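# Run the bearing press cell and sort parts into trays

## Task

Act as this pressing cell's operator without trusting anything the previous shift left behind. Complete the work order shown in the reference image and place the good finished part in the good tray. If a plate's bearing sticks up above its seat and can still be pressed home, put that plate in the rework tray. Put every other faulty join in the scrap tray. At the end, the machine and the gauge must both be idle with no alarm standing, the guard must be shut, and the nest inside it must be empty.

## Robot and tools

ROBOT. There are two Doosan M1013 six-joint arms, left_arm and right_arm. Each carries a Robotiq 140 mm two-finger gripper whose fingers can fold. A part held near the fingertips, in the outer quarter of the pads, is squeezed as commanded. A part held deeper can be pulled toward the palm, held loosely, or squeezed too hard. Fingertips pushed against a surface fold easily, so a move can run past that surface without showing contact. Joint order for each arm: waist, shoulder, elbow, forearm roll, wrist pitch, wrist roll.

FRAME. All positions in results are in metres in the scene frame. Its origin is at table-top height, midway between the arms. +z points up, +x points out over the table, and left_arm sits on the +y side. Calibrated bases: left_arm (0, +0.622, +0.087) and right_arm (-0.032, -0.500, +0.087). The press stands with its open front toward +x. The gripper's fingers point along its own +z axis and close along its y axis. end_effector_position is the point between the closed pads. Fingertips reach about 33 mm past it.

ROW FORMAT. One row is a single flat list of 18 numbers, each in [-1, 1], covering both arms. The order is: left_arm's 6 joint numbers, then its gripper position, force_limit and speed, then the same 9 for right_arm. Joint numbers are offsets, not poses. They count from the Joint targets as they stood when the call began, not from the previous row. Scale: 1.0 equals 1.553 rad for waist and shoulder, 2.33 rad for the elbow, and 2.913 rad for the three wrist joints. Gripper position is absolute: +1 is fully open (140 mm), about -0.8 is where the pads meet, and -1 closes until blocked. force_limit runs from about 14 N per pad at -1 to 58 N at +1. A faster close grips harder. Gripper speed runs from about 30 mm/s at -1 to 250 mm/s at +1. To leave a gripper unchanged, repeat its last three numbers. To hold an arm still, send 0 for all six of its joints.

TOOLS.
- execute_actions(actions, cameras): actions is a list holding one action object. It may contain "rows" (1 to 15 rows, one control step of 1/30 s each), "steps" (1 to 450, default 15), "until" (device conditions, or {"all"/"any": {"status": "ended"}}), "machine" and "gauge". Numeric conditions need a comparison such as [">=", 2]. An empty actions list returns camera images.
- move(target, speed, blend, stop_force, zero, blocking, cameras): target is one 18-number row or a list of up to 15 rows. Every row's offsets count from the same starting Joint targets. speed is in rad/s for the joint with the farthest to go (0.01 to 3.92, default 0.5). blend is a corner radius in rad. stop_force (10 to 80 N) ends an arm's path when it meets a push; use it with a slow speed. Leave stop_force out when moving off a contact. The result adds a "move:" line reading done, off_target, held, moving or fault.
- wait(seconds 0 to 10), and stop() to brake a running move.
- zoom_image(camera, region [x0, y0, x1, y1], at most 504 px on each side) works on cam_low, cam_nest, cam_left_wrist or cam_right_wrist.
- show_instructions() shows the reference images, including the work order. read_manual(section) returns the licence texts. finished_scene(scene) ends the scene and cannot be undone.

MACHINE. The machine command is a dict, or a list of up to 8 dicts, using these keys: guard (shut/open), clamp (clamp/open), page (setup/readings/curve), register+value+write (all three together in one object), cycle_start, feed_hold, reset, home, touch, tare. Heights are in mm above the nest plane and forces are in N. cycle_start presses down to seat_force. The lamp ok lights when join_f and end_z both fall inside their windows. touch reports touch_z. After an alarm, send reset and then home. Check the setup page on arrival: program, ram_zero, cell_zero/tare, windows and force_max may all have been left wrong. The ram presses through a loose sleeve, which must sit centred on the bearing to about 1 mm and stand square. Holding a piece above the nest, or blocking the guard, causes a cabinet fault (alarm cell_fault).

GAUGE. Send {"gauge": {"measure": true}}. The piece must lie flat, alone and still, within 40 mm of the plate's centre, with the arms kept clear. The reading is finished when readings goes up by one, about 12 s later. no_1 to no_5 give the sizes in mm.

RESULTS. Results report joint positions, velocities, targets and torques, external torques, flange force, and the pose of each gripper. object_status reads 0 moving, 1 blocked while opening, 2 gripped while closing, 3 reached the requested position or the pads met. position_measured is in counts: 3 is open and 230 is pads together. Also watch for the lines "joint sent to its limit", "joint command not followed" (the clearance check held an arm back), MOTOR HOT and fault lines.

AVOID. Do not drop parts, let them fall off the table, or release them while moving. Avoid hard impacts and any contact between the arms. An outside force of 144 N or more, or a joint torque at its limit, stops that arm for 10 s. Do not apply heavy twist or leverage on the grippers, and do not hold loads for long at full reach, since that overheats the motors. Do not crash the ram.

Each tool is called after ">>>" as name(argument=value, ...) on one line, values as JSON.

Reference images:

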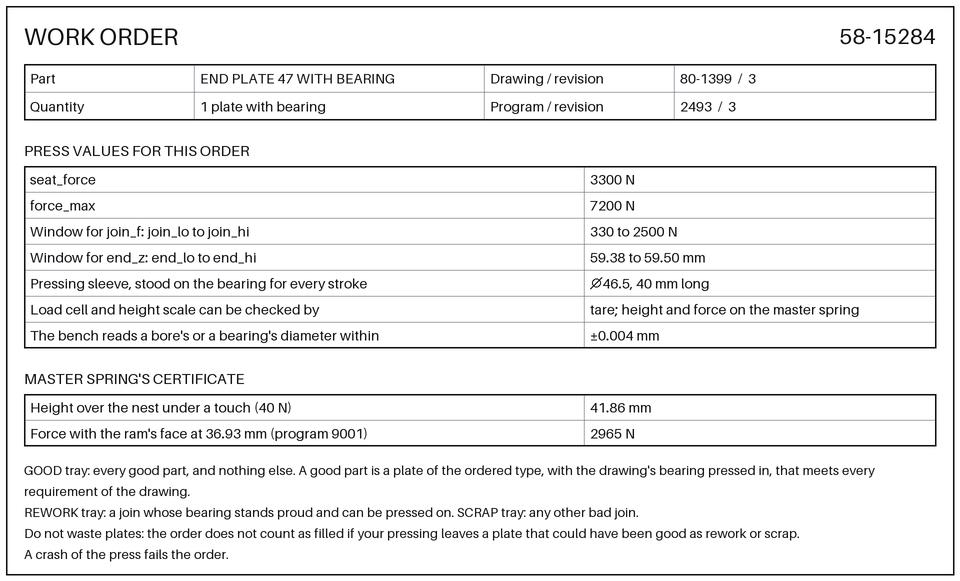

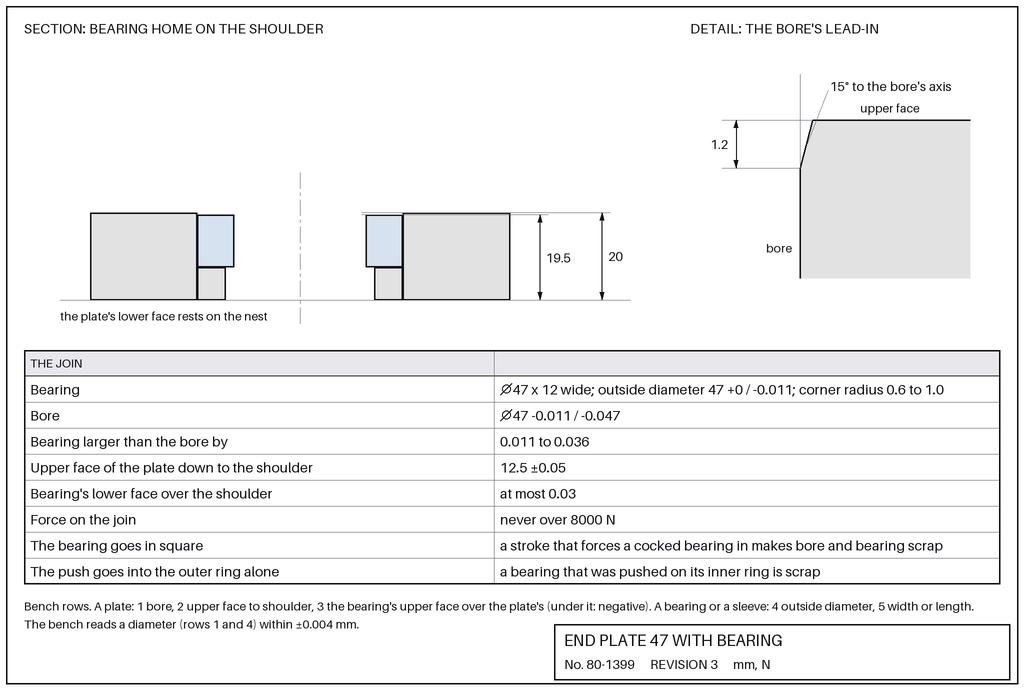

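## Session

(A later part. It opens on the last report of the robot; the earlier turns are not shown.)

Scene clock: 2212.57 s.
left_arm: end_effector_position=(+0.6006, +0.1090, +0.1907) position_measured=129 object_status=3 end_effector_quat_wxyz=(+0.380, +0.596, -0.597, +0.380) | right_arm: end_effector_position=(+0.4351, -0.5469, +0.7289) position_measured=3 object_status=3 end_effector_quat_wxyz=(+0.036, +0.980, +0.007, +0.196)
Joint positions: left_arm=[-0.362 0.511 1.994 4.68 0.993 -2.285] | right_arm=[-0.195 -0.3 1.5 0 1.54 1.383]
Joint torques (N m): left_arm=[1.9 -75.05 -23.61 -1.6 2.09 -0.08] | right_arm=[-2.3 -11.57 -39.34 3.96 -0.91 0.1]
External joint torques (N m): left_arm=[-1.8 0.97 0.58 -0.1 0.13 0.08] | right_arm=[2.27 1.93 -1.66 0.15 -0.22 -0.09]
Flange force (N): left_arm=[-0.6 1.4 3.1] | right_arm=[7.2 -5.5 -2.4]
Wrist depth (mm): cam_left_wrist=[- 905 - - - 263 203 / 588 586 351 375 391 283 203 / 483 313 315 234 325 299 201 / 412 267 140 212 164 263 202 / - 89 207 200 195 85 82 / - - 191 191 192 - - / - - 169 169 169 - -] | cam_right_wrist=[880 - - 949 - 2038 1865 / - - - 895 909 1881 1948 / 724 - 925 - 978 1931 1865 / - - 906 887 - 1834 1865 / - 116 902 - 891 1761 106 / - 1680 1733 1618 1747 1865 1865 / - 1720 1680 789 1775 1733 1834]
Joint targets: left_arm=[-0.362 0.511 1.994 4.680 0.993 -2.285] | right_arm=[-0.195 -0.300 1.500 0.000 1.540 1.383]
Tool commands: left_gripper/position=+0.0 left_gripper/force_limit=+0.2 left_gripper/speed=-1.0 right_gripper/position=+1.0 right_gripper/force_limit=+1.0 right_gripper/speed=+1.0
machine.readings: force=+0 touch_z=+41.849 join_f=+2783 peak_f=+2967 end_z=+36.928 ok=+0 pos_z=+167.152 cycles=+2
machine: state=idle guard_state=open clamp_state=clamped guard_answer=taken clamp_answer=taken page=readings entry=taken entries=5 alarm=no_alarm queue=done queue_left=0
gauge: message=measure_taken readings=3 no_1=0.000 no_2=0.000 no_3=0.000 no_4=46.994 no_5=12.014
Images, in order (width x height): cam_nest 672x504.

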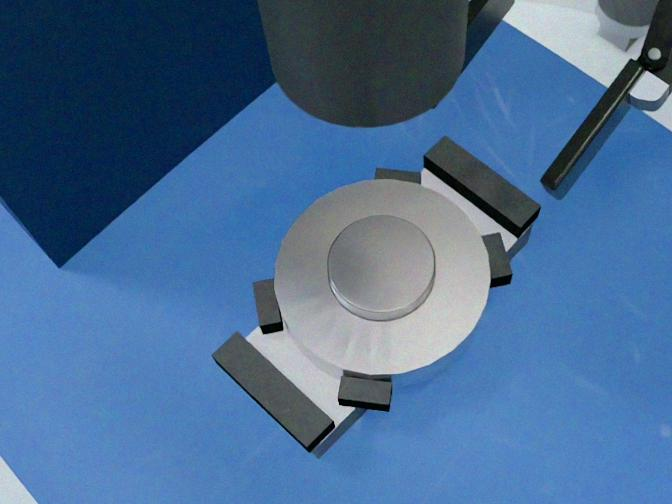

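>>> execute_actions(actions=[{"rows": [[0,0,0,0,0,0,-1,0.2,-1,0,0,0,0,0,0,1,1,1]], "steps": 90}])

>>> move(target=[-0.0482,0.0059,-0.0136,-0.0159,-0.0157,-0.0085,-1,0.2,-1,0,0,0,0,0,0,1,1,1], speed=0.1)

>>> move(target=[0,0.0168,0.0022,-0.0076,0.0008,0.0130,-1,0.2,-1,0,0,0,0,0,0,1,1,1], speed=0.01, stop_force=55, cameras=["cam_nest"])

>>> zoom_image(camera="cam_nest", region=[318, 172, 468, 322])

Scene clock: 2237.70 s.
left_arm: end_effector_position=(+0.6006, +0.1090, +0.1907) position_measured=232 object_status=3 end_effector_quat_wxyz=(+0.380, +0.596, -0.597, +0.380) | right_arm: end_effector_position=(+0.4351, -0.5469, +0.7289) position_measured=3 object_status=3 end_effector_quat_wxyz=(+0.036, +0.980, +0.007, +0.196)
Joint positions: left_arm=[-0.362 0.511 1.994 4.68 0.993 -2.285] | right_arm=[-0.195 -0.3 1.5 0 1.54 1.383]
Joint torques (N m): left_arm=[2.06 -75.37 -23.75 -1.63 2.1 -0.15] | right_arm=[-2.67 -11.94 -39.27 3.92 -0.94 0.07]
External joint torques (N m): left_arm=[-2.04 1.3 0.78 -0.08 0.13 0.14] | right_arm=[2.57 2.47 -1.59 0.17 -0.19 -0.06]
Flange force (N): left_arm=[-1.1 1.6 3.6] | right_arm=[8.2 -6.4 -2.3]
Wrist depth (mm): cam_left_wrist=[890 - - - 824 - 203 / - - 375 630 397 283 203 / 494 302 321 234 324 303 202 / 420 258 251 117 255 264 202 / - 226 81 84 91 85 192 / - - - 61 - 69 - / - 59 - - - - -] | cam_right_wrist=[909 - - - 974 1931 2019 / - - 925 - - 1965 1914 / 756 - 917 913 - 1914 1914 / - - 856 902 - 1789 1897 / - 116 - - 867 1865 106 / - 1733 1747 1819 1789 1789 1819 / - 1655 1680 1643 1850 1804 1804]
Joint targets: left_arm=[-0.362 0.511 1.994 4.680 0.993 -2.285] | right_arm=[-0.195 -0.300 1.500 0.000 1.540 1.383]
machine.readings: force=+0 touch_z=+41.849 join_f=+2783 peak_f=+2967 end_z=+36.928 ok=+0 pos_z=+167.152 cycles=+2
machine: state=idle guard_state=open clamp_state=clamped guard_answer=taken clamp_answer=taken page=readings entry=taken entries=5 alarm=no_alarm queue=done queue_left=0
gauge: message=measure_taken readings=3 no_1=0.000 no_2=0.000 no_3=0.000 no_4=46.994 no_5=12.014

Scene clock: 2238.80 s.
left_arm: end_effector_position=(+0.5964, +0.0579, +0.1957) position_measured=232 object_status=3 end_effector_quat_wxyz=(+0.380, +0.596, -0.596, +0.380) | right_arm: end_effector_position=(+0.4351, -0.5469, +0.7289) position_measured=3 object_status=3 end_effector_quat_wxyz=(+0.036, +0.980, +0.007, +0.196)
Joint positions: left_arm=[-0.437 0.52 1.962 4.633 0.947 -2.31] | right_arm=[-0.195 -0.3 1.5 0 1.54 1.383]
Joint torques (N m): left_arm=[4.36 -78.04 -24.73 -1.48 2.04 -0.09] | right_arm=[-2.42 -12.05 -39.35 3.98 -0.93 0.14]
External joint torques (N m): left_arm=[-4.19 2.14 0.75 -0.34 0.15 0.09] | right_arm=[2.37 2.49 -1.59 0.11 -0.2 -0.13]
Flange force (N): left_arm=[-0.8 2.7 7.2] | right_arm=[8.0 -5.7 -2.3]
Wrist depth (mm): cam_left_wrist=[1912 - 2932 2681 782 3141 188 / - - - 612 660 - 197 / 496 326 327 330 332 306 197 / - 272 257 117 261 264 196 / 217 - 81 84 91 85 187 / - - - 62 - 69 - / - 59 - - - - -] | cam_right_wrist=[- 953 - - - 1965 1680 / - 809 - 898 1850 1834 1897 / 671 - 891 913 - 1881 1881 / - 124 - - 933 1881 2001 / - 125 - - - 1789 106 / - 1733 1667 2001 1819 1775 - / - 1693 1655 797 1789 1850 -]
Joint targets: left_arm=[-0.437 0.520 1.962 4.633 0.947 -2.310] | right_arm=[-0.195 -0.300 1.500 0.000 1.540 1.383]
machine.readings: force=+0 touch_z=+41.849 join_f=+2783 peak_f=+2967 end_z=+36.928 ok=+0 pos_z=+167.152 cycles=+2
machine: state=idle guard_state=open clamp_state=clamped guard_answer=taken clamp_answer=taken page=readings entry=taken entries=5 alarm=no_alarm queue=done queue_left=0
gauge: message=measure_taken readings=3 no_1=0.000 no_2=0.000 no_3=0.000 no_4=46.994 no_5=12.014
move: done

Scene clock: 2242.17 s.
left_arm: end_effector_position=(+0.5965, +0.0578, +0.1834) position_measured=232 object_status=3 end_effector_quat_wxyz=(+0.380, +0.596, -0.596, +0.380) | right_arm: end_effector_position=(+0.4351, -0.5469, +0.7289) position_measured=3 object_status=3 end_effector_quat_wxyz=(+0.036, +0.980, +0.007, +0.196)
Joint positions: left_arm=[-0.437 0.538 1.965 4.618 0.949 -2.285] | right_arm=[-0.195 -0.3 1.5 0 1.54 1.383]
Joint torques (N m): left_arm=[-5.97 -31.23 -3.71 6.12 -11.76 -0.02] | right_arm=[-2.51 -11.39 -39.34 3.98 -0.96 0.15]
External joint torques (N m): left_arm=[6.2 -45.35 -19.51 -7.93 13.99 0.02] | right_arm=[2.46 1.75 -1.67 0.13 -0.18 -0.14]
Flange force (N): left_arm=[44.7 7.9 -39.1] | right_arm=[7.0 -6.0 -2.5]
Wrist depth (mm): cam_left_wrist=[- - 2681 862 3141 3926 189 / 654 599 599 - 606 611 197 / 472 307 307 253 315 290 197 / - 248 243 116 212 257 189 / 210 217 81 84 90 84 187 / - - - 62 - 69 - / - 59 - - - - -] | cam_right_wrist=[- 895 925 - 983 1948 2019 / - 867 870 - 970 1850 1914 / 767 906 - - 925 1865 1965 / - 764 - - 870 1834 1834 / - 117 877 870 906 1804 106 / - 1720 1720 1706 1747 1819 1804 / - 1655 1655 898 1834 1804 1881]
Joint targets: left_arm=[-0.437 0.538 1.965 4.618 0.949 -2.285] | right_arm=[-0.195 -0.300 1.500 0.000 1.540 1.383]
machine.readings: force=+0 touch_z=+41.849 join_f=+2783 peak_f=+2967 end_z=+36.928 ok=+0 pos_z=+167.152 cycles=+2
machine: state=idle guard_state=open clamp_state=clamped guard_answer=taken clamp_answer=taken page=readings entry=taken entries=5 alarm=no_alarm queue=done queue_left=0
gauge: message=measure_taken readings=3 no_1=0.000 no_2=0.000 no_3=0.000 no_4=46.994 no_5=12.014
move: contact (left_arm); left_arm: the wrist roll is farthest, 0.012 rad from its target
Images, in order (width x height): cam_nest 672x504.

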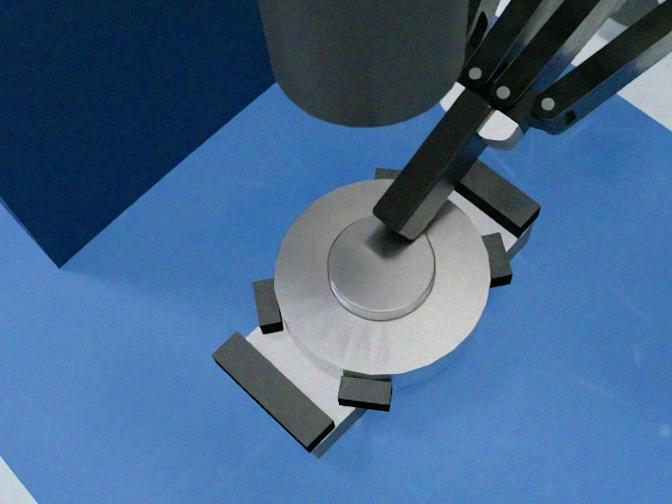

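Scaled by 3.360 from the camera's 672x504 image, which has a finer 960x720 frame.

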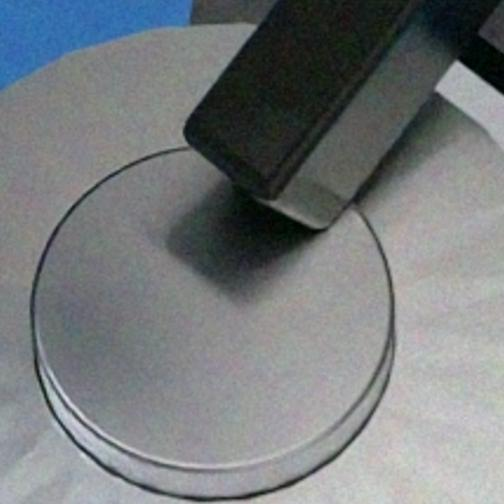

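>>> move(target=[[0.0,-0.0115,-0.0011,0.0054,-0.0006,-0.0085,-1,0.2,-1,0,0,0,0,0,0,1,1,1],[0.0483,-0.0174,0.0124,0.0213,0.0151,0.0,-1,0.2,-1,0,0,0,0,0,0,1,1,1]], speed=[0.02,0.1], blend=[0.004,0])

>>> execute_actions(actions=[{"rows": [[0,0,0,0,0,0,0.0,0.2,-1,0,0,0,0,0,0,1,1,1]], "steps": 75}], cameras=["cam_nest", "cam_left_wrist"])

>>> zoom_image(camera="cam_left_wrist", region=[295, 140, 395, 230])

>>> zoom_image(camera="cam_left_wrist", region=[298, 156, 348, 226])

>>> zoom_image(camera="cam_left_wrist", region=[341, 156, 391, 226])

>>> zoom_image(camera="cam_nest", region=[318, 192, 448, 322])

Scene clock: 2257.30 s.
left_arm: end_effector_position=(+0.6003, +0.1092, +0.1908) position_measured=232 object_status=3 end_effector_quat_wxyz=(+0.379, +0.596, -0.597, +0.380) | right_arm: end_effector_position=(+0.4351, -0.5469, +0.7289) position_measured=3 object_status=3 end_effector_quat_wxyz=(+0.036, +0.980, +0.007, +0.196)
Joint positions: left_arm=[-0.362 0.511 1.994 4.68 0.993 -2.285] | right_arm=[-0.195 -0.3 1.5 0 1.54 1.383]
Joint torques (N m): left_arm=[-0.55 -75.35 -23.01 -1.48 2.25 -0.12] | right_arm=[-2.7 -12.04 -39.3 3.97 -0.95 0.11]
External joint torques (N m): left_arm=[0.6 1.39 0.03 -0.23 -0.02 0.12] | right_arm=[2.64 2.47 -1.67 0.13 -0.18 -0.11]
Flange force (N): left_arm=[-2.3 -1.3 0.9] | right_arm=[8.3 -6.5 -2.4]
Wrist depth (mm): cam_left_wrist=[766 - - 2471 2681 265 203 / - 371 387 378 398 302 202 / - 320 321 234 322 300 202 / - 258 259 117 254 262 201 / 210 226 81 84 90 85 191 / - - - 62 - 69 - / - 59 - - - - -] | cam_right_wrist=[- 913 965 917 987 1881 1914 / - - 891 941 891 1914 1931 / 736 867 - - - 1931 1948 / 770 146 - - - 1850 1881 / - 867 - 840 - 1789 106 / - - 1706 1804 1789 1865 - / - 1706 906 887 1720 1850 1865]
Joint targets: left_arm=[-0.362 0.510 1.994 4.680 0.993 -2.285] | right_arm=[-0.195 -0.300 1.500 0.000 1.540 1.383]
machine.readings: force=+0 touch_z=+41.849 join_f=+2783 peak_f=+2967 end_z=+36.928 ok=+0 pos_z=+167.152 cycles=+2
machine: state=idle guard_state=open clamp_state=clamped guard_answer=taken clamp_answer=taken page=readings entry=taken entries=5 alarm=no_alarm queue=done queue_left=0
gauge: message=measure_taken readings=3 no_1=0.000 no_2=0.000 no_3=0.000 no_4=46.994 no_5=12.014
move: done

Scene clock: 2260.00 s.
left_arm: end_effector_position=(+0.6003, +0.1093, +0.1908) position_measured=129 object_status=3 end_effector_quat_wxyz=(+0.379, +0.596, -0.597, +0.380) | right_arm: end_effector_position=(+0.4351, -0.5469, +0.7289) position_measured=3 object_status=3 end_effector_quat_wxyz=(+0.036, +0.980, +0.007, +0.196)
Joint positions: left_arm=[-0.362 0.51 1.994 4.68 0.993 -2.285] | right_arm=[-0.195 -0.3 1.5 0 1.54 1.383]
Joint torques (N m): left_arm=[1.86 -75.23 -23.66 -1.56 2.1 -0.15] | right_arm=[-2.57 -11.7 -39.41 3.96 -0.93 0.12]
External joint torques (N m): left_arm=[-1.91 1.4 0.75 -0.14 0.13 0.15] | right_arm=[2.52 2.06 -1.59 0.15 -0.2 -0.12]
Flange force (N): left_arm=[-1.3 1.5 3.6] | right_arm=[7.5 -6.2 -2.3]
Wrist depth (mm): cam_left_wrist=[- - - 990 - 264 202 / - - 393 353 405 284 202 / 447 302 318 233 310 298 201 / - 267 140 214 165 264 202 / - 89 209 201 201 85 82 / - - 192 192 192 - - / - - 169 169 170 - -] | cam_right_wrist=[- - 906 - - 1897 1965 / - - 906 921 - 1850 1965 / - - - 913 - 1965 1931 / - 124 - 902 1005 1850 1965 / - 125 - 856 - 1834 106 / - 1667 1720 1720 1865 1775 1819 / - 1630 1706 797 1819 1804 1834]
Joint targets: left_arm=[-0.362 0.510 1.994 4.680 0.993 -2.285] | right_arm=[-0.195 -0.300 1.500 0.000 1.540 1.383]
machine.readings: force=+0 touch_z=+41.849 join_f=+2783 peak_f=+2967 end_z=+36.928 ok=+0 pos_z=+167.152 cycles=+2
machine: state=idle guard_state=open clamp_state=clamped guard_answer=taken clamp_answer=taken page=readings entry=taken entries=5 alarm=no_alarm queue=done queue_left=0
gauge: message=measure_taken readings=3 no_1=0.000 no_2=0.000 no_3=0.000 no_4=46.994 no_5=12.014
camera_calibration:
cam_left_wrist: T_world_to_cam=[[-0.999956, 0.00213413, 0.00910263, 0.605239], [-0.00488136, 0.711196, -0.702977, 0.061128], [-0.007974, -0.70299, -0.711155, 0.358264], [0, 0, 0, 1]] pos_world=[0.608368, 0.207091, 0.292243]
Images, in order (width x height): cam_nest 672x504, cam_left_wrist 672x504.

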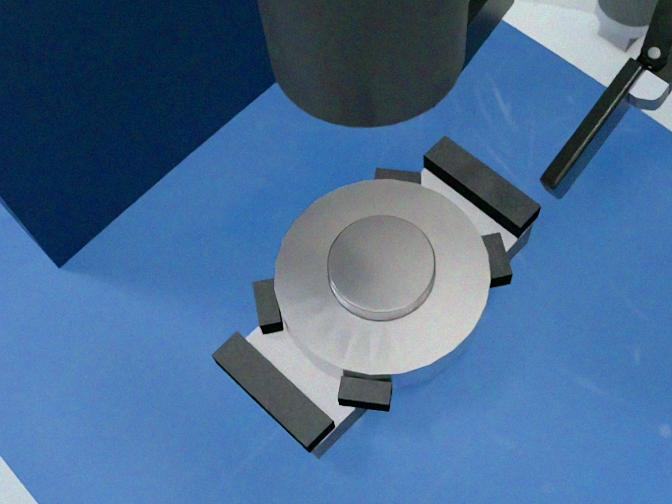

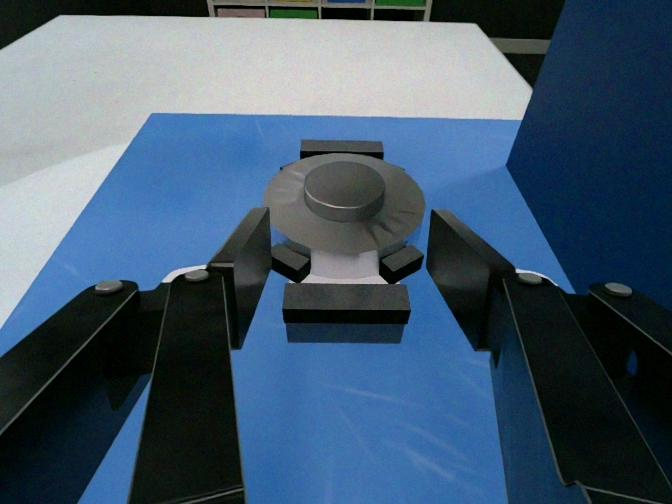

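Scaled by 5.040 from the camera's 672x504 image, which has a finer 960x720 frame.

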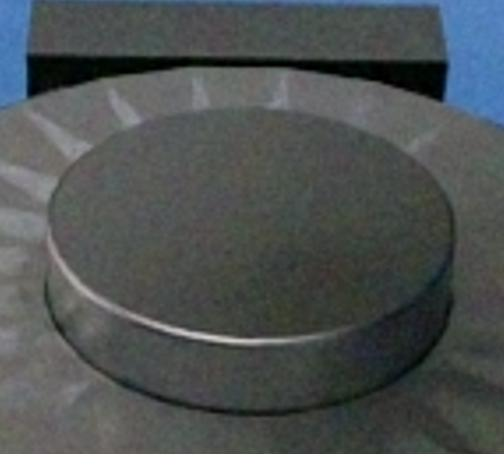

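Scaled by 7.200 from the camera's 672x504 image, which has a finer 960x720 frame.

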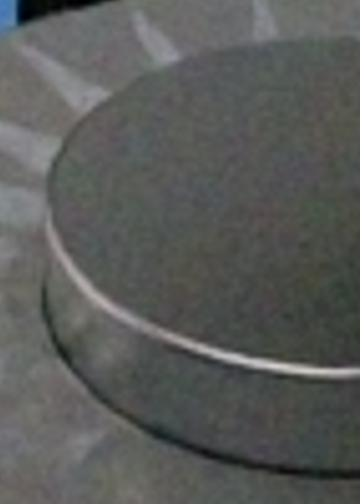

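Scaled by 7.200 from the camera's 672x504 image, which has a finer 960x720 frame.

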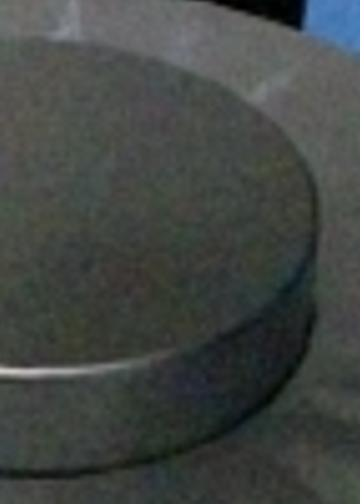

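Scaled by 3.877 from the camera's 672x504 image, which has a finer 960x720 frame.

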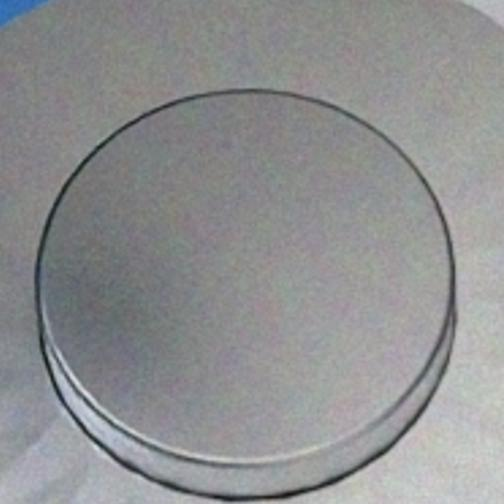

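>>> execute_actions(actions=[{"rows": [[0,0,0,0,0,0,-1,0.2,-1,0,0,0,0,0,0,1,1,1]], "steps": 90}])

>>> move(target=[-0.0429,0.0157,-0.0252,-0.0104,-0.0143,-0.0140,-1,0.2,-1,0,0,0,0,0,0,1,1,1], speed=0.1)

>>> move(target=[0,0.0168,0.0022,-0.0076,0.0008,0.0130,-1,0.2,-1,0,0,0,0,0,0,1,1,1], speed=0.01, stop_force=56)

>>> move(target=[[0.0,-0.0110,-0.0011,0.0054,-0.0006,-0.0085,-1,0.2,-1,0,0,0,0,0,0,1,1,1],[0.0425,-0.0251,0.0240,0.0154,0.0137,0.0055,-1,0.2,-1,0,0,0,0,0,0,1,1,1]], speed=[0.02,0.1], blend=[0.004,0])

>>> execute_actions(actions=[{"rows": [[0,0,0,0,0,0,0.0,0.2,-1,0,0,0,0,0,0,1,1,1]], "steps": 75}], cameras=["cam_nest", "cam_left_wrist"])

>>> zoom_image(camera="cam_left_wrist", region=[295, 140, 395, 230])

>>> zoom_image(camera="cam_nest", region=[318, 192, 448, 322])

Scene clock: 2276.67 s.
left_arm: end_effector_position=(+0.6003, +0.1093, +0.1908) position_measured=232 object_status=3 end_effector_quat_wxyz=(+0.379, +0.596, -0.597, +0.380) | right_arm: end_effector_position=(+0.4351, -0.5469, +0.7289) position_measured=3 object_status=3 end_effector_quat_wxyz=(+0.036, +0.980, +0.007, +0.196)
Joint positions: left_arm=[-0.362 0.51 1.994 4.68 0.993 -2.285] | right_arm=[-0.195 -0.3 1.5 0 1.54 1.383]
Joint torques (N m): left_arm=[2.24 -75.76 -23.52 -1.58 2.16 -0.14] | right_arm=[-2.35 -11.79 -39.15 3.96 -0.92 0.12]
External joint torques (N m): left_arm=[-2.18 1.9 0.53 -0.13 0.07 0.14] | right_arm=[2.27 2.16 -1.86 0.14 -0.22 -0.12]
Flange force (N): left_arm=[-1.5 0.7 4.6] | right_arm=[7.9 -5.4 -2.7]
Wrist depth (mm): cam_left_wrist=[883 887 - 800 862 264 201 / - - 336 391 394 281 202 / - 302 317 234 321 301 201 / - 258 259 117 255 265 201 / - 225 81 84 90 85 192 / - - - 62 - 69 - / - 59 - - - - -] | cam_right_wrist=[- 870 - - 987 1931 1983 / - 867 933 850 - 1914 1965 / 797 - 913 957 - 1881 1914 / - 125 - - 945 1865 1897 / - 115 884 - - 1804 106 / - 1747 - 1655 1834 1789 - / - 1655 1850 803 1865 1850 1881]
Joint targets: left_arm=[-0.362 0.510 1.994 4.680 0.993 -2.285] | right_arm=[-0.195 -0.300 1.500 0.000 1.540 1.383]
machine.readings: force=+0 touch_z=+41.849 join_f=+2783 peak_f=+2967 end_z=+36.928 ok=+0 pos_z=+167.152 cycles=+2
machine: state=idle guard_state=open clamp_state=clamped guard_answer=taken clamp_answer=taken page=readings entry=taken entries=5 alarm=no_alarm queue=done queue_left=0
gauge: message=measure_taken readings=3 no_1=0.000 no_2=0.000 no_3=0.000 no_4=46.994 no_5=12.014

Scene clock: 2277.67 s.
left_arm: end_effector_position=(+0.6101, +0.0573, +0.1950) position_measured=232 object_status=3 end_effector_quat_wxyz=(+0.380, +0.596, -0.597, +0.380) | right_arm: end_effector_position=(+0.4351, -0.5469, +0.7289) position_measured=3 object_status=3 end_effector_quat_wxyz=(+0.036, +0.980, +0.007, +0.196)
Joint positions: left_arm=[-0.429 0.535 1.936 4.65 0.951 -2.325] | right_arm=[-0.195 -0.3 1.5 0 1.54 1.383]
Joint torques (N m): left_arm=[2.62 -79.17 -25.1 -1.65 2.36 -0.2] | right_arm=[-2.68 -11.78 -39.35 3.98 -0.91 0.1]
External joint torques (N m): left_arm=[-2.42 1.64 0.79 -0.16 -0.21 0.19] | right_arm=[2.6 2.26 -1.59 0.11 -0.22 -0.1]
Flange force (N): left_arm=[-1.2 2.0 4.5] | right_arm=[7.8 -6.5 -2.2]
Wrist depth (mm): cam_left_wrist=[- - 2819 2856 - 3998 205 / - 601 - - 619 616 216 / 510 337 324 328 330 319 215 / 389 264 265 117 220 269 213 / 222 229 81 84 90 84 204 / - - - 62 - 69 - / - 59 - - - - -] | cam_right_wrist=[873 863 1010 953 - 1914 1948 / - 913 913 937 - 1948 1881 / - 929 933 - - 1914 2057 / - 125 - - 921 1850 1881 / - 124 - 957 884 1881 106 / - 1680 1747 1693 1865 1850 - / - 1630 1550 789 1693 1850 -]
Joint targets: left_arm=[-0.429 0.535 1.935 4.650 0.951 -2.325] | right_arm=[-0.195 -0.300 1.500 0.000 1.540 1.383]
machine.readings: force=+0 touch_z=+41.849 join_f=+2783 peak_f=+2967 end_z=+36.928 ok=+0 pos_z=+167.152 cycles=+2
machine: state=idle guard_state=open clamp_state=clamped guard_answer=taken clamp_answer=taken page=readings entry=taken entries=5 alarm=no_alarm queue=done queue_left=0
gauge: message=measure_taken readings=3 no_1=0.000 no_2=0.000 no_3=0.000 no_4=46.994 no_5=12.014
move: done

Scene clock: 2280.90 s.
left_arm: end_effector_position=(+0.6101, +0.0571, +0.1833) position_measured=232 object_status=3 end_effector_quat_wxyz=(+0.380, +0.596, -0.597, +0.380) | right_arm: end_effector_position=(+0.4351, -0.5469, +0.7289) position_measured=3 object_status=3 end_effector_quat_wxyz=(+0.036, +0.980, +0.007, +0.196)
Joint positions: left_arm=[-0.429 0.551 1.939 4.636 0.953 -2.301] | right_arm=[-0.195 -0.3 1.5 0 1.54 1.383]
Joint torques (N m): left_arm=[-5.72 -31.54 -1.62 7.07 -11.91 -0.03] | right_arm=[-2.87 -11.98 -39.32 3.96 -0.91 0.12]
External joint torques (N m): left_arm=[5.78 -46.8 -22.07 -8.88 14.11 0.02] | right_arm=[2.81 2.44 -1.62 0.14 -0.23 -0.12]
Flange force (N): left_arm=[46.7 5.7 -37.0] | right_arm=[8.3 -7.0 -2.3]
Wrist depth (mm): cam_left_wrist=[- - 890 2221 - 3097 206 / 585 607 609 586 586 - 215 / 479 305 308 252 300 300 215 / 238 249 252 117 198 266 214 / - 224 81 84 90 79 204 / - - - 61 - 69 - / - 59 - - - - -] | cam_right_wrist=[- 891 937 917 - 1965 2038 / - - - - - 1834 1948 / 739 - - - 941 1914 1931 / - 125 880 - 941 1865 1914 / - 126 - - - 1775 106 / - 1747 1819 1983 1804 2057 1850 / - 2057 1761 809 1850 1747 -]
Joint targets: left_arm=[-0.429 0.551 1.939 4.636 0.953 -2.301] | right_arm=[-0.195 -0.300 1.500 0.000 1.540 1.383]
machine.readings: force=+0 touch_z=+41.849 join_f=+2783 peak_f=+2967 end_z=+36.928 ok=+0 pos_z=+167.152 cycles=+2
machine: state=idle guard_state=open clamp_state=clamped guard_answer=taken clamp_answer=taken page=readings entry=taken entries=5 alarm=no_alarm queue=done queue_left=0
gauge: message=measure_taken readings=3 no_1=0.000 no_2=0.000 no_3=0.000 no_4=46.994 no_5=12.014
move: contact (left_arm); left_arm: the wrist roll is farthest, 0.014 rad from its target

Scene clock: 2283.13 s.
left_arm: end_effector_position=(+0.5996, +0.1089, +0.1894) position_measured=232 object_status=3 end_effector_quat_wxyz=(+0.380, +0.596, -0.597, +0.379) | right_arm: end_effector_position=(+0.4351, -0.5469, +0.7289) position_measured=3 object_status=3 end_effector_quat_wxyz=(+0.036, +0.980, +0.007, +0.196)
Joint positions: left_arm=[-0.363 0.512 1.994 4.681 0.993 -2.285] | right_arm=[-0.195 -0.3 1.5 0 1.54 1.383]
Joint torques (N m): left_arm=[6.9 -75.66 -23.5 -1.51 1.94 -0.52] | right_arm=[-2.58 -11.89 -39.25 3.99 -0.92 0.18]
External joint torques (N m): left_arm=[-6.95 1.49 0.43 -0.22 0.3 0.52] | right_arm=[2.5 2.3 -1.76 0.11 -0.22 -0.17]
Flange force (N): left_arm=[1.1 4.2 10.7] | right_arm=[8.1 -5.9 -2.5]
Wrist depth (mm): cam_left_wrist=[920 948 3012 1013 890 250 201 / 632 - 384 382 386 281 201 / - 311 309 230 320 297 201 / - 254 255 117 255 262 201 / 216 223 81 84 90 85 191 / - - - 62 - 69 - / - 59 - - - - -] | cam_right_wrist=[945 863 - - 945 1948 2038 / - - - - 937 1948 2001 / 780 850 850 895 - 1897 2001 / - 125 - - - 1865 1931 / - 117 - - 902 1819 106 / - 1733 1643 - - 1819 1789 / - 1643 792 775 1747 1775 1865]
Joint targets: left_arm=[-0.363 0.512 1.994 4.681 0.993 -2.285] | right_arm=[-0.195 -0.300 1.500 0.000 1.540 1.383]
machine.readings: force=+0 touch_z=+41.849 join_f=+2783 peak_f=+2967 end_z=+36.928 ok=+0 pos_z=+167.152 cycles=+2
machine: state=idle guard_state=open clamp_state=clamped guard_answer=taken clamp_answer=taken page=readings entry=taken entries=5 alarm=no_alarm queue=done queue_left=0
gauge: message=measure_taken readings=3 no_1=0.000 no_2=0.000 no_3=0.000 no_4=46.994 no_5=12.014
move: done

Scene clock: 2285.83 s.
left_arm: end_effector_position=(+0.5996, +0.1090, +0.1894) position_measured=129 object_status=3 end_effector_quat_wxyz=(+0.380, +0.596, -0.597, +0.379) | right_arm: end_effector_position=(+0.4351, -0.5469, +0.7289) position_measured=3 object_status=3 end_effector_quat_wxyz=(+0.036, +0.980, +0.007, +0.196)
Joint positions: left_arm=[-0.363 0.512 1.994 4.681 0.993 -2.285] | right_arm=[-0.195 -0.3 1.5 0 1.54 1.383]
Joint torques (N m): left_arm=[2.32 -75.24 -23.74 -1.61 2.06 -0.17] | right_arm=[-2.66 -11.63 -39.33 3.95 -0.94 0.14]
External joint torques (N m): left_arm=[-2.22 1.34 0.78 -0.08 0.16 0.17] | right_arm=[2.56 2.1 -1.61 0.14 -0.2 -0.13]
Flange force (N): left_arm=[-1.1 1.7 3.9] | right_arm=[7.6 -6.2 -2.3]
Wrist depth (mm): cam_left_wrist=[862 - - - - 259 201 / 637 - 378 365 380 282 201 / 494 299 312 231 307 297 201 / - 255 140 213 165 261 201 / - 89 206 200 208 85 82 / - - 189 190 192 - - / - - 167 168 168 - -] | cam_right_wrist=[- - - - 2116 1881 1914 / - 880 1063 898 970 1965 1965 / - 764 925 906 - 1804 1983 / - 775 887 - - 1865 1865 / - 860 913 925 884 1819 106 / - 1693 1618 1667 1914 1865 1850 / - 1693 789 812 1865 1819 1819]
Joint targets: left_arm=[-0.363 0.512 1.994 4.681 0.993 -2.285] | right_arm=[-0.195 -0.300 1.500 0.000 1.540 1.383]
machine.readings: force=+0 touch_z=+41.849 join_f=+2783 peak_f=+2967 end_z=+36.928 ok=+0 pos_z=+167.152 cycles=+2
machine: state=idle guard_state=open clamp_state=clamped guard_answer=taken clamp_answer=taken page=readings entry=taken entries=5 alarm=no_alarm queue=done queue_left=0
gauge: message=measure_taken readings=3 no_1=0.000 no_2=0.000 no_3=0.000 no_4=46.994 no_5=12.014
camera_calibration:
cam_left_wrist: T_world_to_cam=[[-0.999929, 0.00276859, 0.0115782, 0.60408], [-0.00616155, 0.711812, -0.702343, 0.0609631], [-0.010186, -0.702364, -0.711745, 0.358445], [0, 0, 0, 1]] pos_world=[0.608064, 0.206692, 0.290944]
Images, in order (width x height): cam_nest 672x504, cam_left_wrist 672x504.

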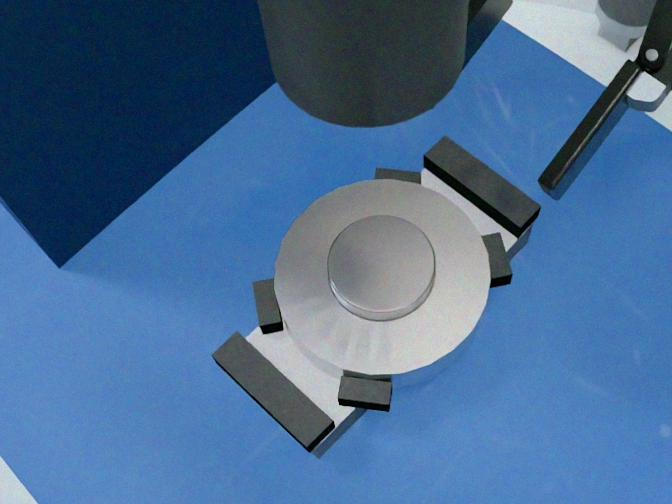

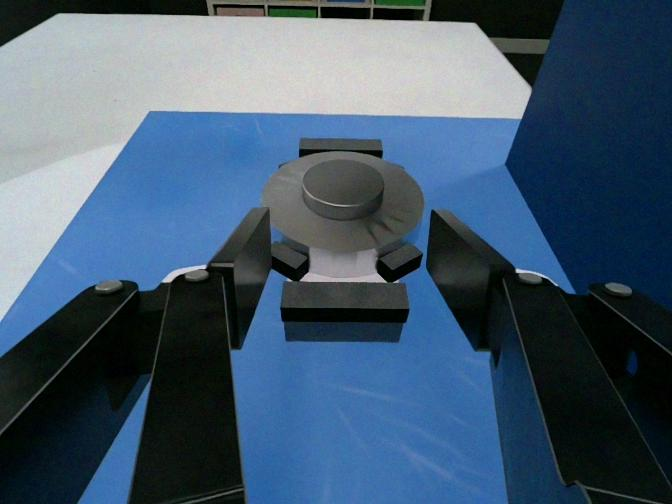

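Scaled by 5.040 from the camera's 672x504 image, which has a finer 960x720 frame.

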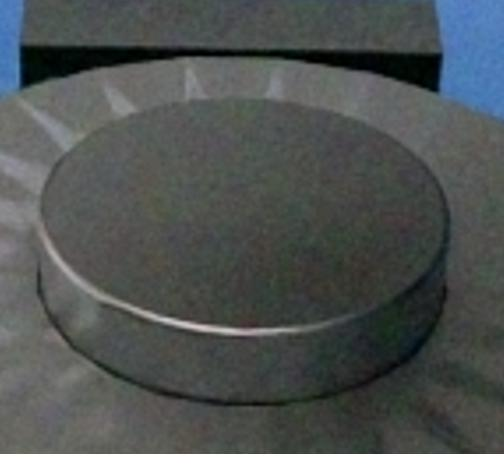

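Scaled by 3.877 from the camera's 672x504 image, which has a finer 960x720 frame.

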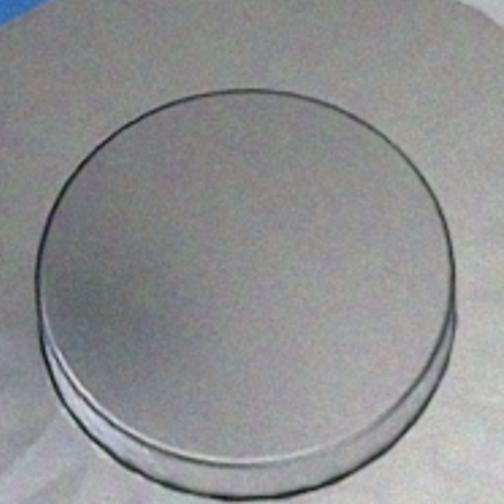

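>>> move(target=[[0.1482,-0.0713,0.0195,0.0716,0.0504,-0.0212,0.0,0.2,-1,0,0,0,0,0,0,1,1,1],[-0.0221,-0.1844,0.1151,-0.7883,-0.1423,0.4095,0.0,0.2,-1,0,0,0,0,0,0,1,1,1]], speed=[0.3,0.6], blend=[0.05,0], cameras=["cam_low"])

Scene clock: 2301.03 s.
left_arm: end_effector_position=(+0.7510, +0.4548, +0.2596) position_measured=129 object_status=3 end_effector_quat_wxyz=(+0.000, +0.844, +0.000, +0.537) | right_arm: end_effector_position=(+0.4351, -0.5469, +0.7289) position_measured=3 object_status=3 end_effector_quat_wxyz=(+0.036, +0.980, +0.007, +0.196)
Joint positions: left_arm=[-0.397 0.226 2.263 2.385 0.579 -1.093] | right_arm=[-0.195 -0.3 1.5 0 1.54 1.383]
Joint torques (N m): left_arm=[2.11 -55.6 -31.84 -0.81 2.41 -0.19] | right_arm=[-2.68 -11.72 -39.22 4 -0.93 0.1]
External joint torques (N m): left_arm=[-2.07 1.47 0.98 -0.37 0.21 0.19] | right_arm=[2.62 2.11 -1.76 0.1 -0.2 -0.1]
Flange force (N): left_arm=[-2.7 5.5 -1.1] | right_arm=[7.9 -6.5 -2.6]
Wrist depth (mm): cam_left_wrist=[403 432 1208 - 1325 1278 1235 / - 468 - - 1392 - - / 558 548 - 593 - - - / 514 471 131 509 145 115 - / - 89 401 - - 85 82 / - - 362 318 370 - - / - - 325 308 326 - -] | cam_right_wrist=[- - 815 - 949 1948 1965 / - - - 929 913 1948 1865 / 724 - - - - 1897 1865 / - 125 - - 937 1865 123 / - 146 877 902 - - 106 / - 1761 1643 1583 1865 1834 - / - 1761 1720 792 1733 1865 1819]
Joint targets: left_arm=[-0.397 0.226 2.263 2.384 0.579 -1.093] | right_arm=[-0.195 -0.300 1.500 0.000 1.540 1.383]
machine.readings: force=+0 touch_z=+41.849 join_f=+2783 peak_f=+2967 end_z=+36.928 ok=+0 pos_z=+167.152 cycles=+2
machine: state=idle guard_state=open clamp_state=clamped guard_answer=taken clamp_answer=taken page=readings entry=taken entries=5 alarm=no_alarm queue=done queue_left=0
gauge: message=measure_taken readings=3 no_1=0.000 no_2=0.000 no_3=0.000 no_4=46.994 no_5=12.014
move: done
Images, in order (width x height): cam_low 672x504.

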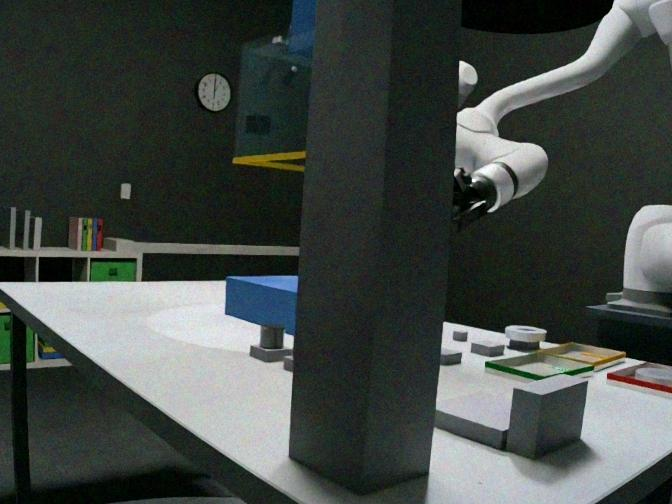

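>>> move(target=[[0.0,-0.1288,0.0,0.0,0.0,0.0,0.0,0.2,-1,0,0,0,0,0,0,1,1,1],[0.0303,-0.0683,-0.0266,-0.7551,-0.3893,0.8760,0.0,0.2,-1,0,0,0,0,0,0,1,1,1],[0.0628,0.1225,-0.0523,-0.7551,-0.3893,0.8760,0.0,0.2,-1,0,0,0,0,0,0,1,1,1]], speed=[0.4,0.8,0.3], blend=[0.08,0.05,0], cameras=["cam_left_wrist", "cam_low"])

Scene clock: 2317.00 s.
left_arm: end_effector_position=(+0.8132, +0.3456, +0.2007) position_measured=129 object_status=3 end_effector_quat_wxyz=(+0.116, +0.823, -0.183, +0.525) | right_arm: end_effector_position=(+0.4351, -0.5469, +0.7289) position_measured=3 object_status=3 end_effector_quat_wxyz=(+0.036, +0.980, +0.007, +0.196)
Joint positions: left_arm=[-0.299 0.416 2.141 0.185 -0.555 1.459] | right_arm=[-0.195 -0.3 1.5 0 1.54 1.383]
Joint torques (N m): left_arm=[2.2 -68.28 -27.95 2.39 -3.11 -0.13] | right_arm=[-2.76 -11.89 -39.27 4 -0.94 0.11]
External joint torques (N m): left_arm=[-2.15 -0.98 0.72 -0.2 0.16 0.13] | right_arm=[2.68 2.44 -1.61 0.09 -0.19 -0.1]
Flange force (N): left_arm=[0.5 5.1 -2.3] | right_arm=[8.2 -6.7 -2.3]
Wrist depth (mm): cam_left_wrist=[928 - - 1235 - 1678 - / 1037 - 1215 - - 709 658 / - - - 491 491 508 525 / 410 422 131 420 146 408 439 / - 89 330 342 334 85 82 / - - - 308 315 - - / - - 267 265 - - -] | cam_right_wrist=[902 906 - - - 1948 1881 / - 925 - - - 1948 1983 / 767 - 933 880 933 1865 2038 / 744 - - 880 863 1881 1914 / - 117 974 933 - 1761 106 / - 1693 1789 1775 1865 1775 1850 / - 1706 1518 891 1819 1655 1761]
Joint targets: left_arm=[-0.299 0.416 2.141 0.185 -0.555 1.459] | right_arm=[-0.195 -0.300 1.500 0.000 1.540 1.383]
machine.readings: force=+0 touch_z=+41.849 join_f=+2783 peak_f=+2967 end_z=+36.928 ok=+0 pos_z=+167.152 cycles=+2
machine: state=idle guard_state=open clamp_state=clamped guard_answer=taken clamp_answer=taken page=readings entry=taken entries=5 alarm=no_alarm queue=done queue_left=0
gauge: message=measure_taken readings=3 no_1=0.000 no_2=0.000 no_3=0.000 no_4=46.994 no_5=12.014
move: done
camera_calibration:
cam_left_wrist: T_world_to_cam=[[-0.424721, -0.905267, 0.0102169, 0.663262], [-0.64629, 0.295276, -0.703649, 0.566483], [0.633973, -0.305457, -0.710475, -0.126512], [0, 0, 0, 1]] pos_world=[0.728019, 0.394516, 0.301945]
Images, in order (width x height): cam_low 672x504, cam_left_wrist 672x504.

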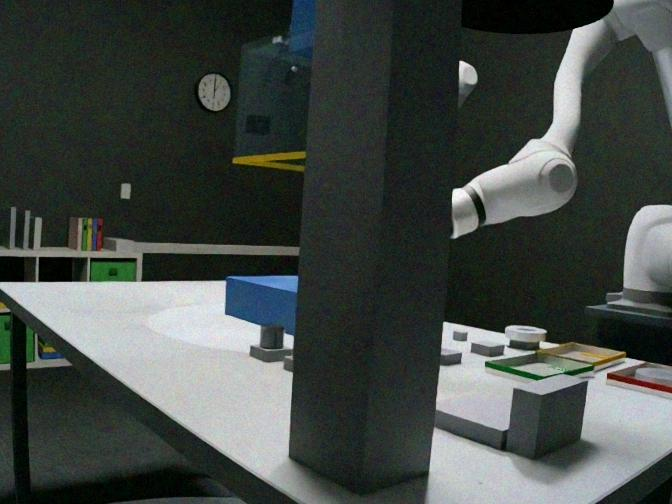

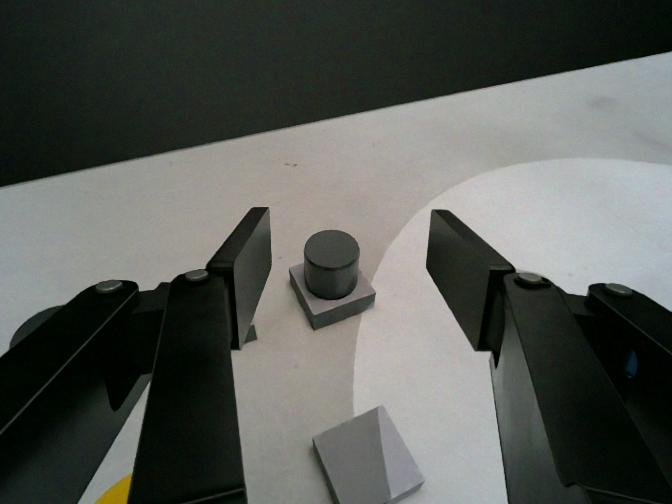

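>>> zoom_image(camera="cam_left_wrist", region=[282, 220, 382, 320])

Scaled by 5.040 from the camera's 672x504 image, which has a finer 960x720 frame.

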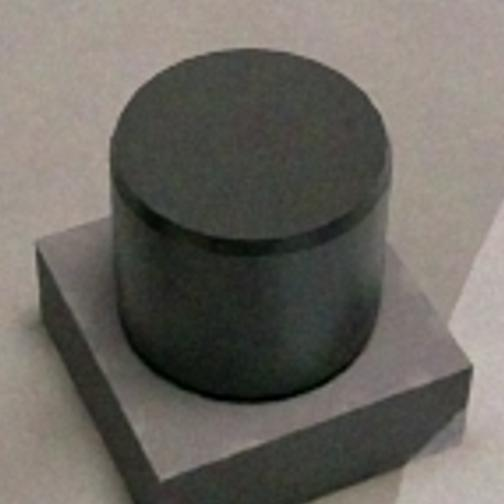

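>>> move(target=[-0.0003,0.1509,-0.0488,-0.0101,-0.0410,0.0121,0.25,0.2,-1,0,0,0,0,0,0,1,1,1], speed=0.25, cameras=["cam_left_wrist", "cam_low"])

>>> zoom_image(camera="cam_left_wrist", region=[262, 180, 412, 330])

Scene clock: 2329.73 s.
left_arm: end_effector_position=(+0.8761, +0.3237, +0.0933) position_measured=98 object_status=3 end_effector_quat_wxyz=(+0.117, +0.823, -0.183, +0.525) | right_arm: end_effector_position=(+0.4351, -0.5469, +0.7289) position_measured=3 object_status=3 end_effector_quat_wxyz=(+0.036, +0.980, +0.007, +0.196)
Joint positions: left_arm=[-0.3 0.65 2.027 0.156 -0.675 1.494] | right_arm=[-0.195 -0.3 1.5 0 1.54 1.383]
Joint torques (N m): left_arm=[2.25 -88.83 -23.37 2.01 -2.93 -0.11] | right_arm=[-2.73 -11.85 -39.31 3.97 -0.94 0.14]
External joint torques (N m): left_arm=[-2.25 2.86 0.68 -0.22 -0.02 0.11] | right_arm=[2.69 2.19 -1.73 0.14 -0.19 -0.13]
Flange force (N): left_arm=[-3.7 4.1 3.1] | right_arm=[8.0 -6.6 -2.6]
Wrist depth (mm): cam_left_wrist=[- - - - 547 1286 614 / - 381 405 420 416 416 398 / 311 312 318 212 323 312 329 / 255 177 243 208 255 132 268 / - 89 213 216 223 111 85 / - - 192 193 199 - - / - - 170 169 175 - -] | cam_right_wrist=[- - 917 933 1834 1948 1897 / - - 941 929 - 1948 1881 / 712 - - - - 1804 2019 / - 125 - - - 1881 130 / - 125 884 - - 1804 106 / - 1733 1680 2001 1834 1789 1789 / - 1607 1643 1948 1804 1834 1834]
Joint targets: left_arm=[-0.300 0.650 2.027 0.156 -0.675 1.494] | right_arm=[-0.195 -0.300 1.500 0.000 1.540 1.383]
machine.readings: force=+0 touch_z=+41.849 join_f=+2783 peak_f=+2967 end_z=+36.928 ok=+0 pos_z=+167.152 cycles=+2
machine: state=idle guard_state=open clamp_state=clamped guard_answer=taken clamp_answer=taken page=readings entry=taken entries=5 alarm=no_alarm queue=done queue_left=0
gauge: message=measure_taken readings=3 no_1=0.000 no_2=0.000 no_3=0.000 no_4=46.994 no_5=12.014
move: done
camera_calibration:
cam_left_wrist: T_world_to_cam=[[-0.424809, -0.90522, 0.0107035, 0.671163], [-0.646138, 0.294902, -0.703945, 0.538043], [0.634068, -0.305958, -0.710174, -0.249267], [0, 0, 0, 1]] pos_world=[0.790819, 0.372615, 0.194545]
Images, in order (width x height): cam_low 672x504, cam_left_wrist 672x504.

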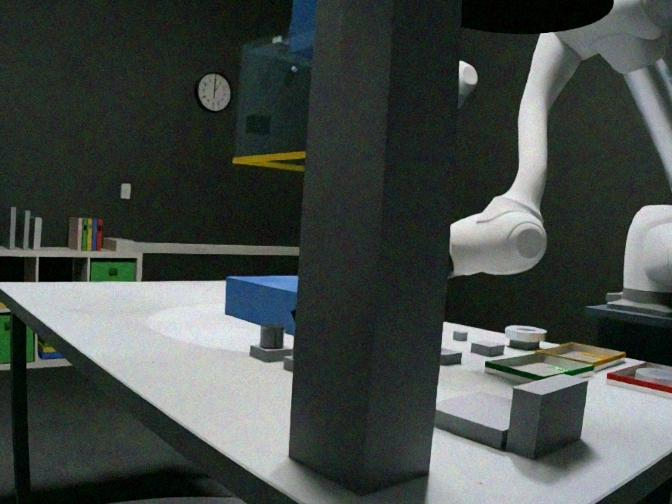

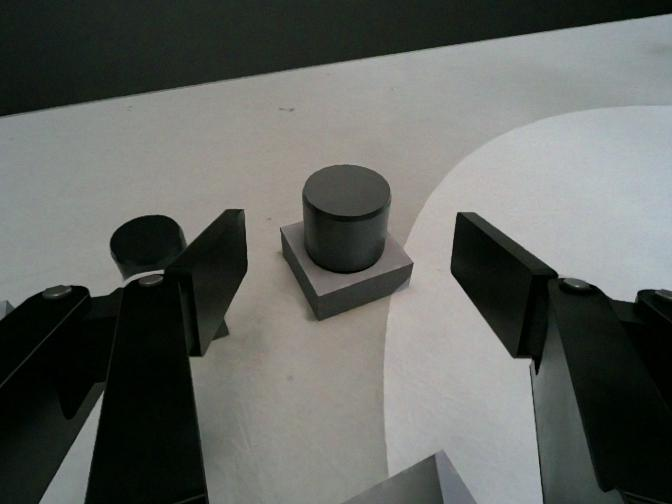

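Scaled by 3.360 from the camera's 672x504 image, which has a finer 960x720 frame.

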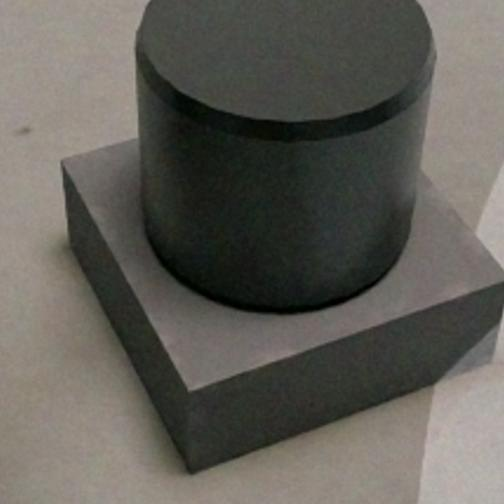

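>>> move(target=[-0.0063,0.0628,-0.0507,-0.0040,0.0077,0.0009,0.25,0.2,-1,0,0,0,0,0,0,1,1,1], speed=0.05, stop_force=18, cameras=["cam_left_wrist"])

>>> zoom_image(camera="cam_left_wrist", region=[236, 160, 446, 370])

Scene clock: 2344.03 s.
left_arm: end_effector_position=(+0.9276, +0.2993, +0.0592) position_measured=98 object_status=3 end_effector_quat_wxyz=(+0.116, +0.824, -0.183, +0.524) | right_arm: end_effector_position=(+0.4351, -0.5469, +0.7289) position_measured=3 object_status=3 end_effector_quat_wxyz=(+0.036, +0.980, +0.007, +0.196)
Joint positions: left_arm=[-0.31 0.748 1.909 0.144 -0.652 1.497] | right_arm=[-0.195 -0.3 1.5 0 1.54 1.383]
Joint torques (N m): left_arm=[1.57 -96.31 -24.15 2.09 -3 -0.09] | right_arm=[-2.85 -11.87 -39.26 4 -0.93 0.09]
External joint torques (N m): left_arm=[-1.45 2.1 0.79 -0.22 0.06 0.08] | right_arm=[2.8 2.38 -1.62 0.09 -0.2 -0.08]
Flange force (N): left_arm=[-2.7 2.7 1.6] | right_arm=[8.2 -7.1 -2.3]
Wrist depth (mm): cam_left_wrist=[- - 1047 1163 438 - 486 / 346 326 328 317 336 321 346 / 245 256 259 152 262 265 279 / 215 210 139 134 159 132 217 / - 89 169 150 177 111 85 / - - 155 156 158 - - / - - 138 138 138 - -] | cam_right_wrist=[- - - 898 - 1931 1948 / - 843 - - - 1680 2019 / 795 789 - - - 1607 1931 / - 125 - - - 147 1881 / - 115 - - - 1819 106 / - 1706 1789 1667 1834 1789 1850 / - 1643 795 913 1747 1747 -]
Joint targets: left_arm=[-0.310 0.748 1.909 0.144 -0.652 1.497] | right_arm=[-0.195 -0.300 1.500 0.000 1.540 1.383]
machine.readings: force=+0 touch_z=+41.849 join_f=+2783 peak_f=+2967 end_z=+36.928 ok=+0 pos_z=+167.152 cycles=+2
machine: state=idle guard_state=open clamp_state=clamped guard_answer=taken clamp_answer=taken page=readings entry=taken entries=5 alarm=no_alarm queue=done queue_left=0
gauge: message=measure_taken readings=3 no_1=0.000 no_2=0.000 no_3=0.000 no_4=46.994 no_5=12.014
move: done
camera_calibration:
cam_left_wrist: T_world_to_cam=[[-0.423852, -0.905667, 0.0108289, 0.670599], [-0.647377, 0.294568, -0.702945, 0.555672], [0.633444, -0.304955, -0.711162, -0.313292], [0, 0, 0, 1]] pos_world=[0.842418, 0.348116, 0.160544]
Images, in order (width x height): cam_left_wrist 672x504.

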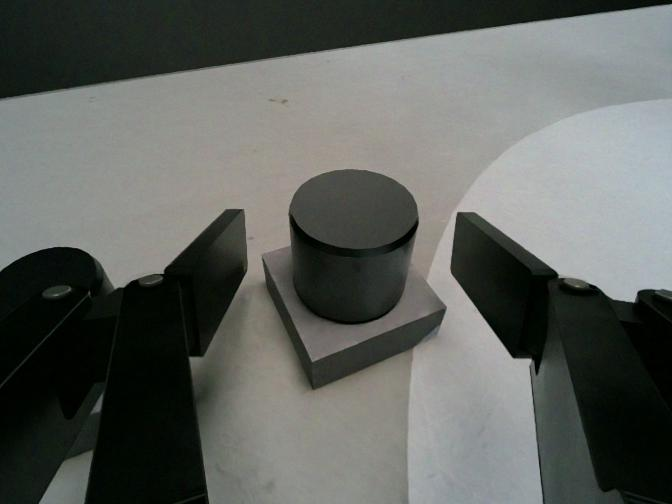

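Scaled by 2.400 from the camera's 672x504 image, which has a finer 960x720 frame.

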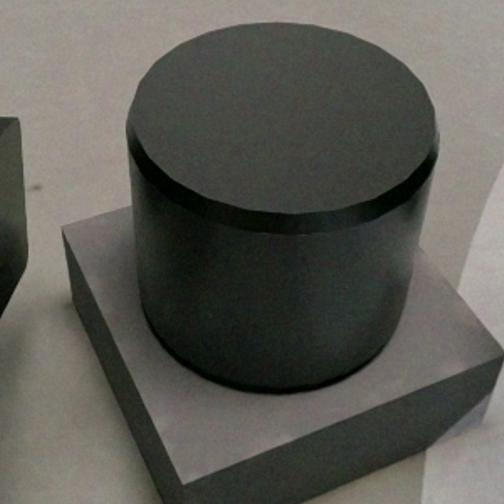

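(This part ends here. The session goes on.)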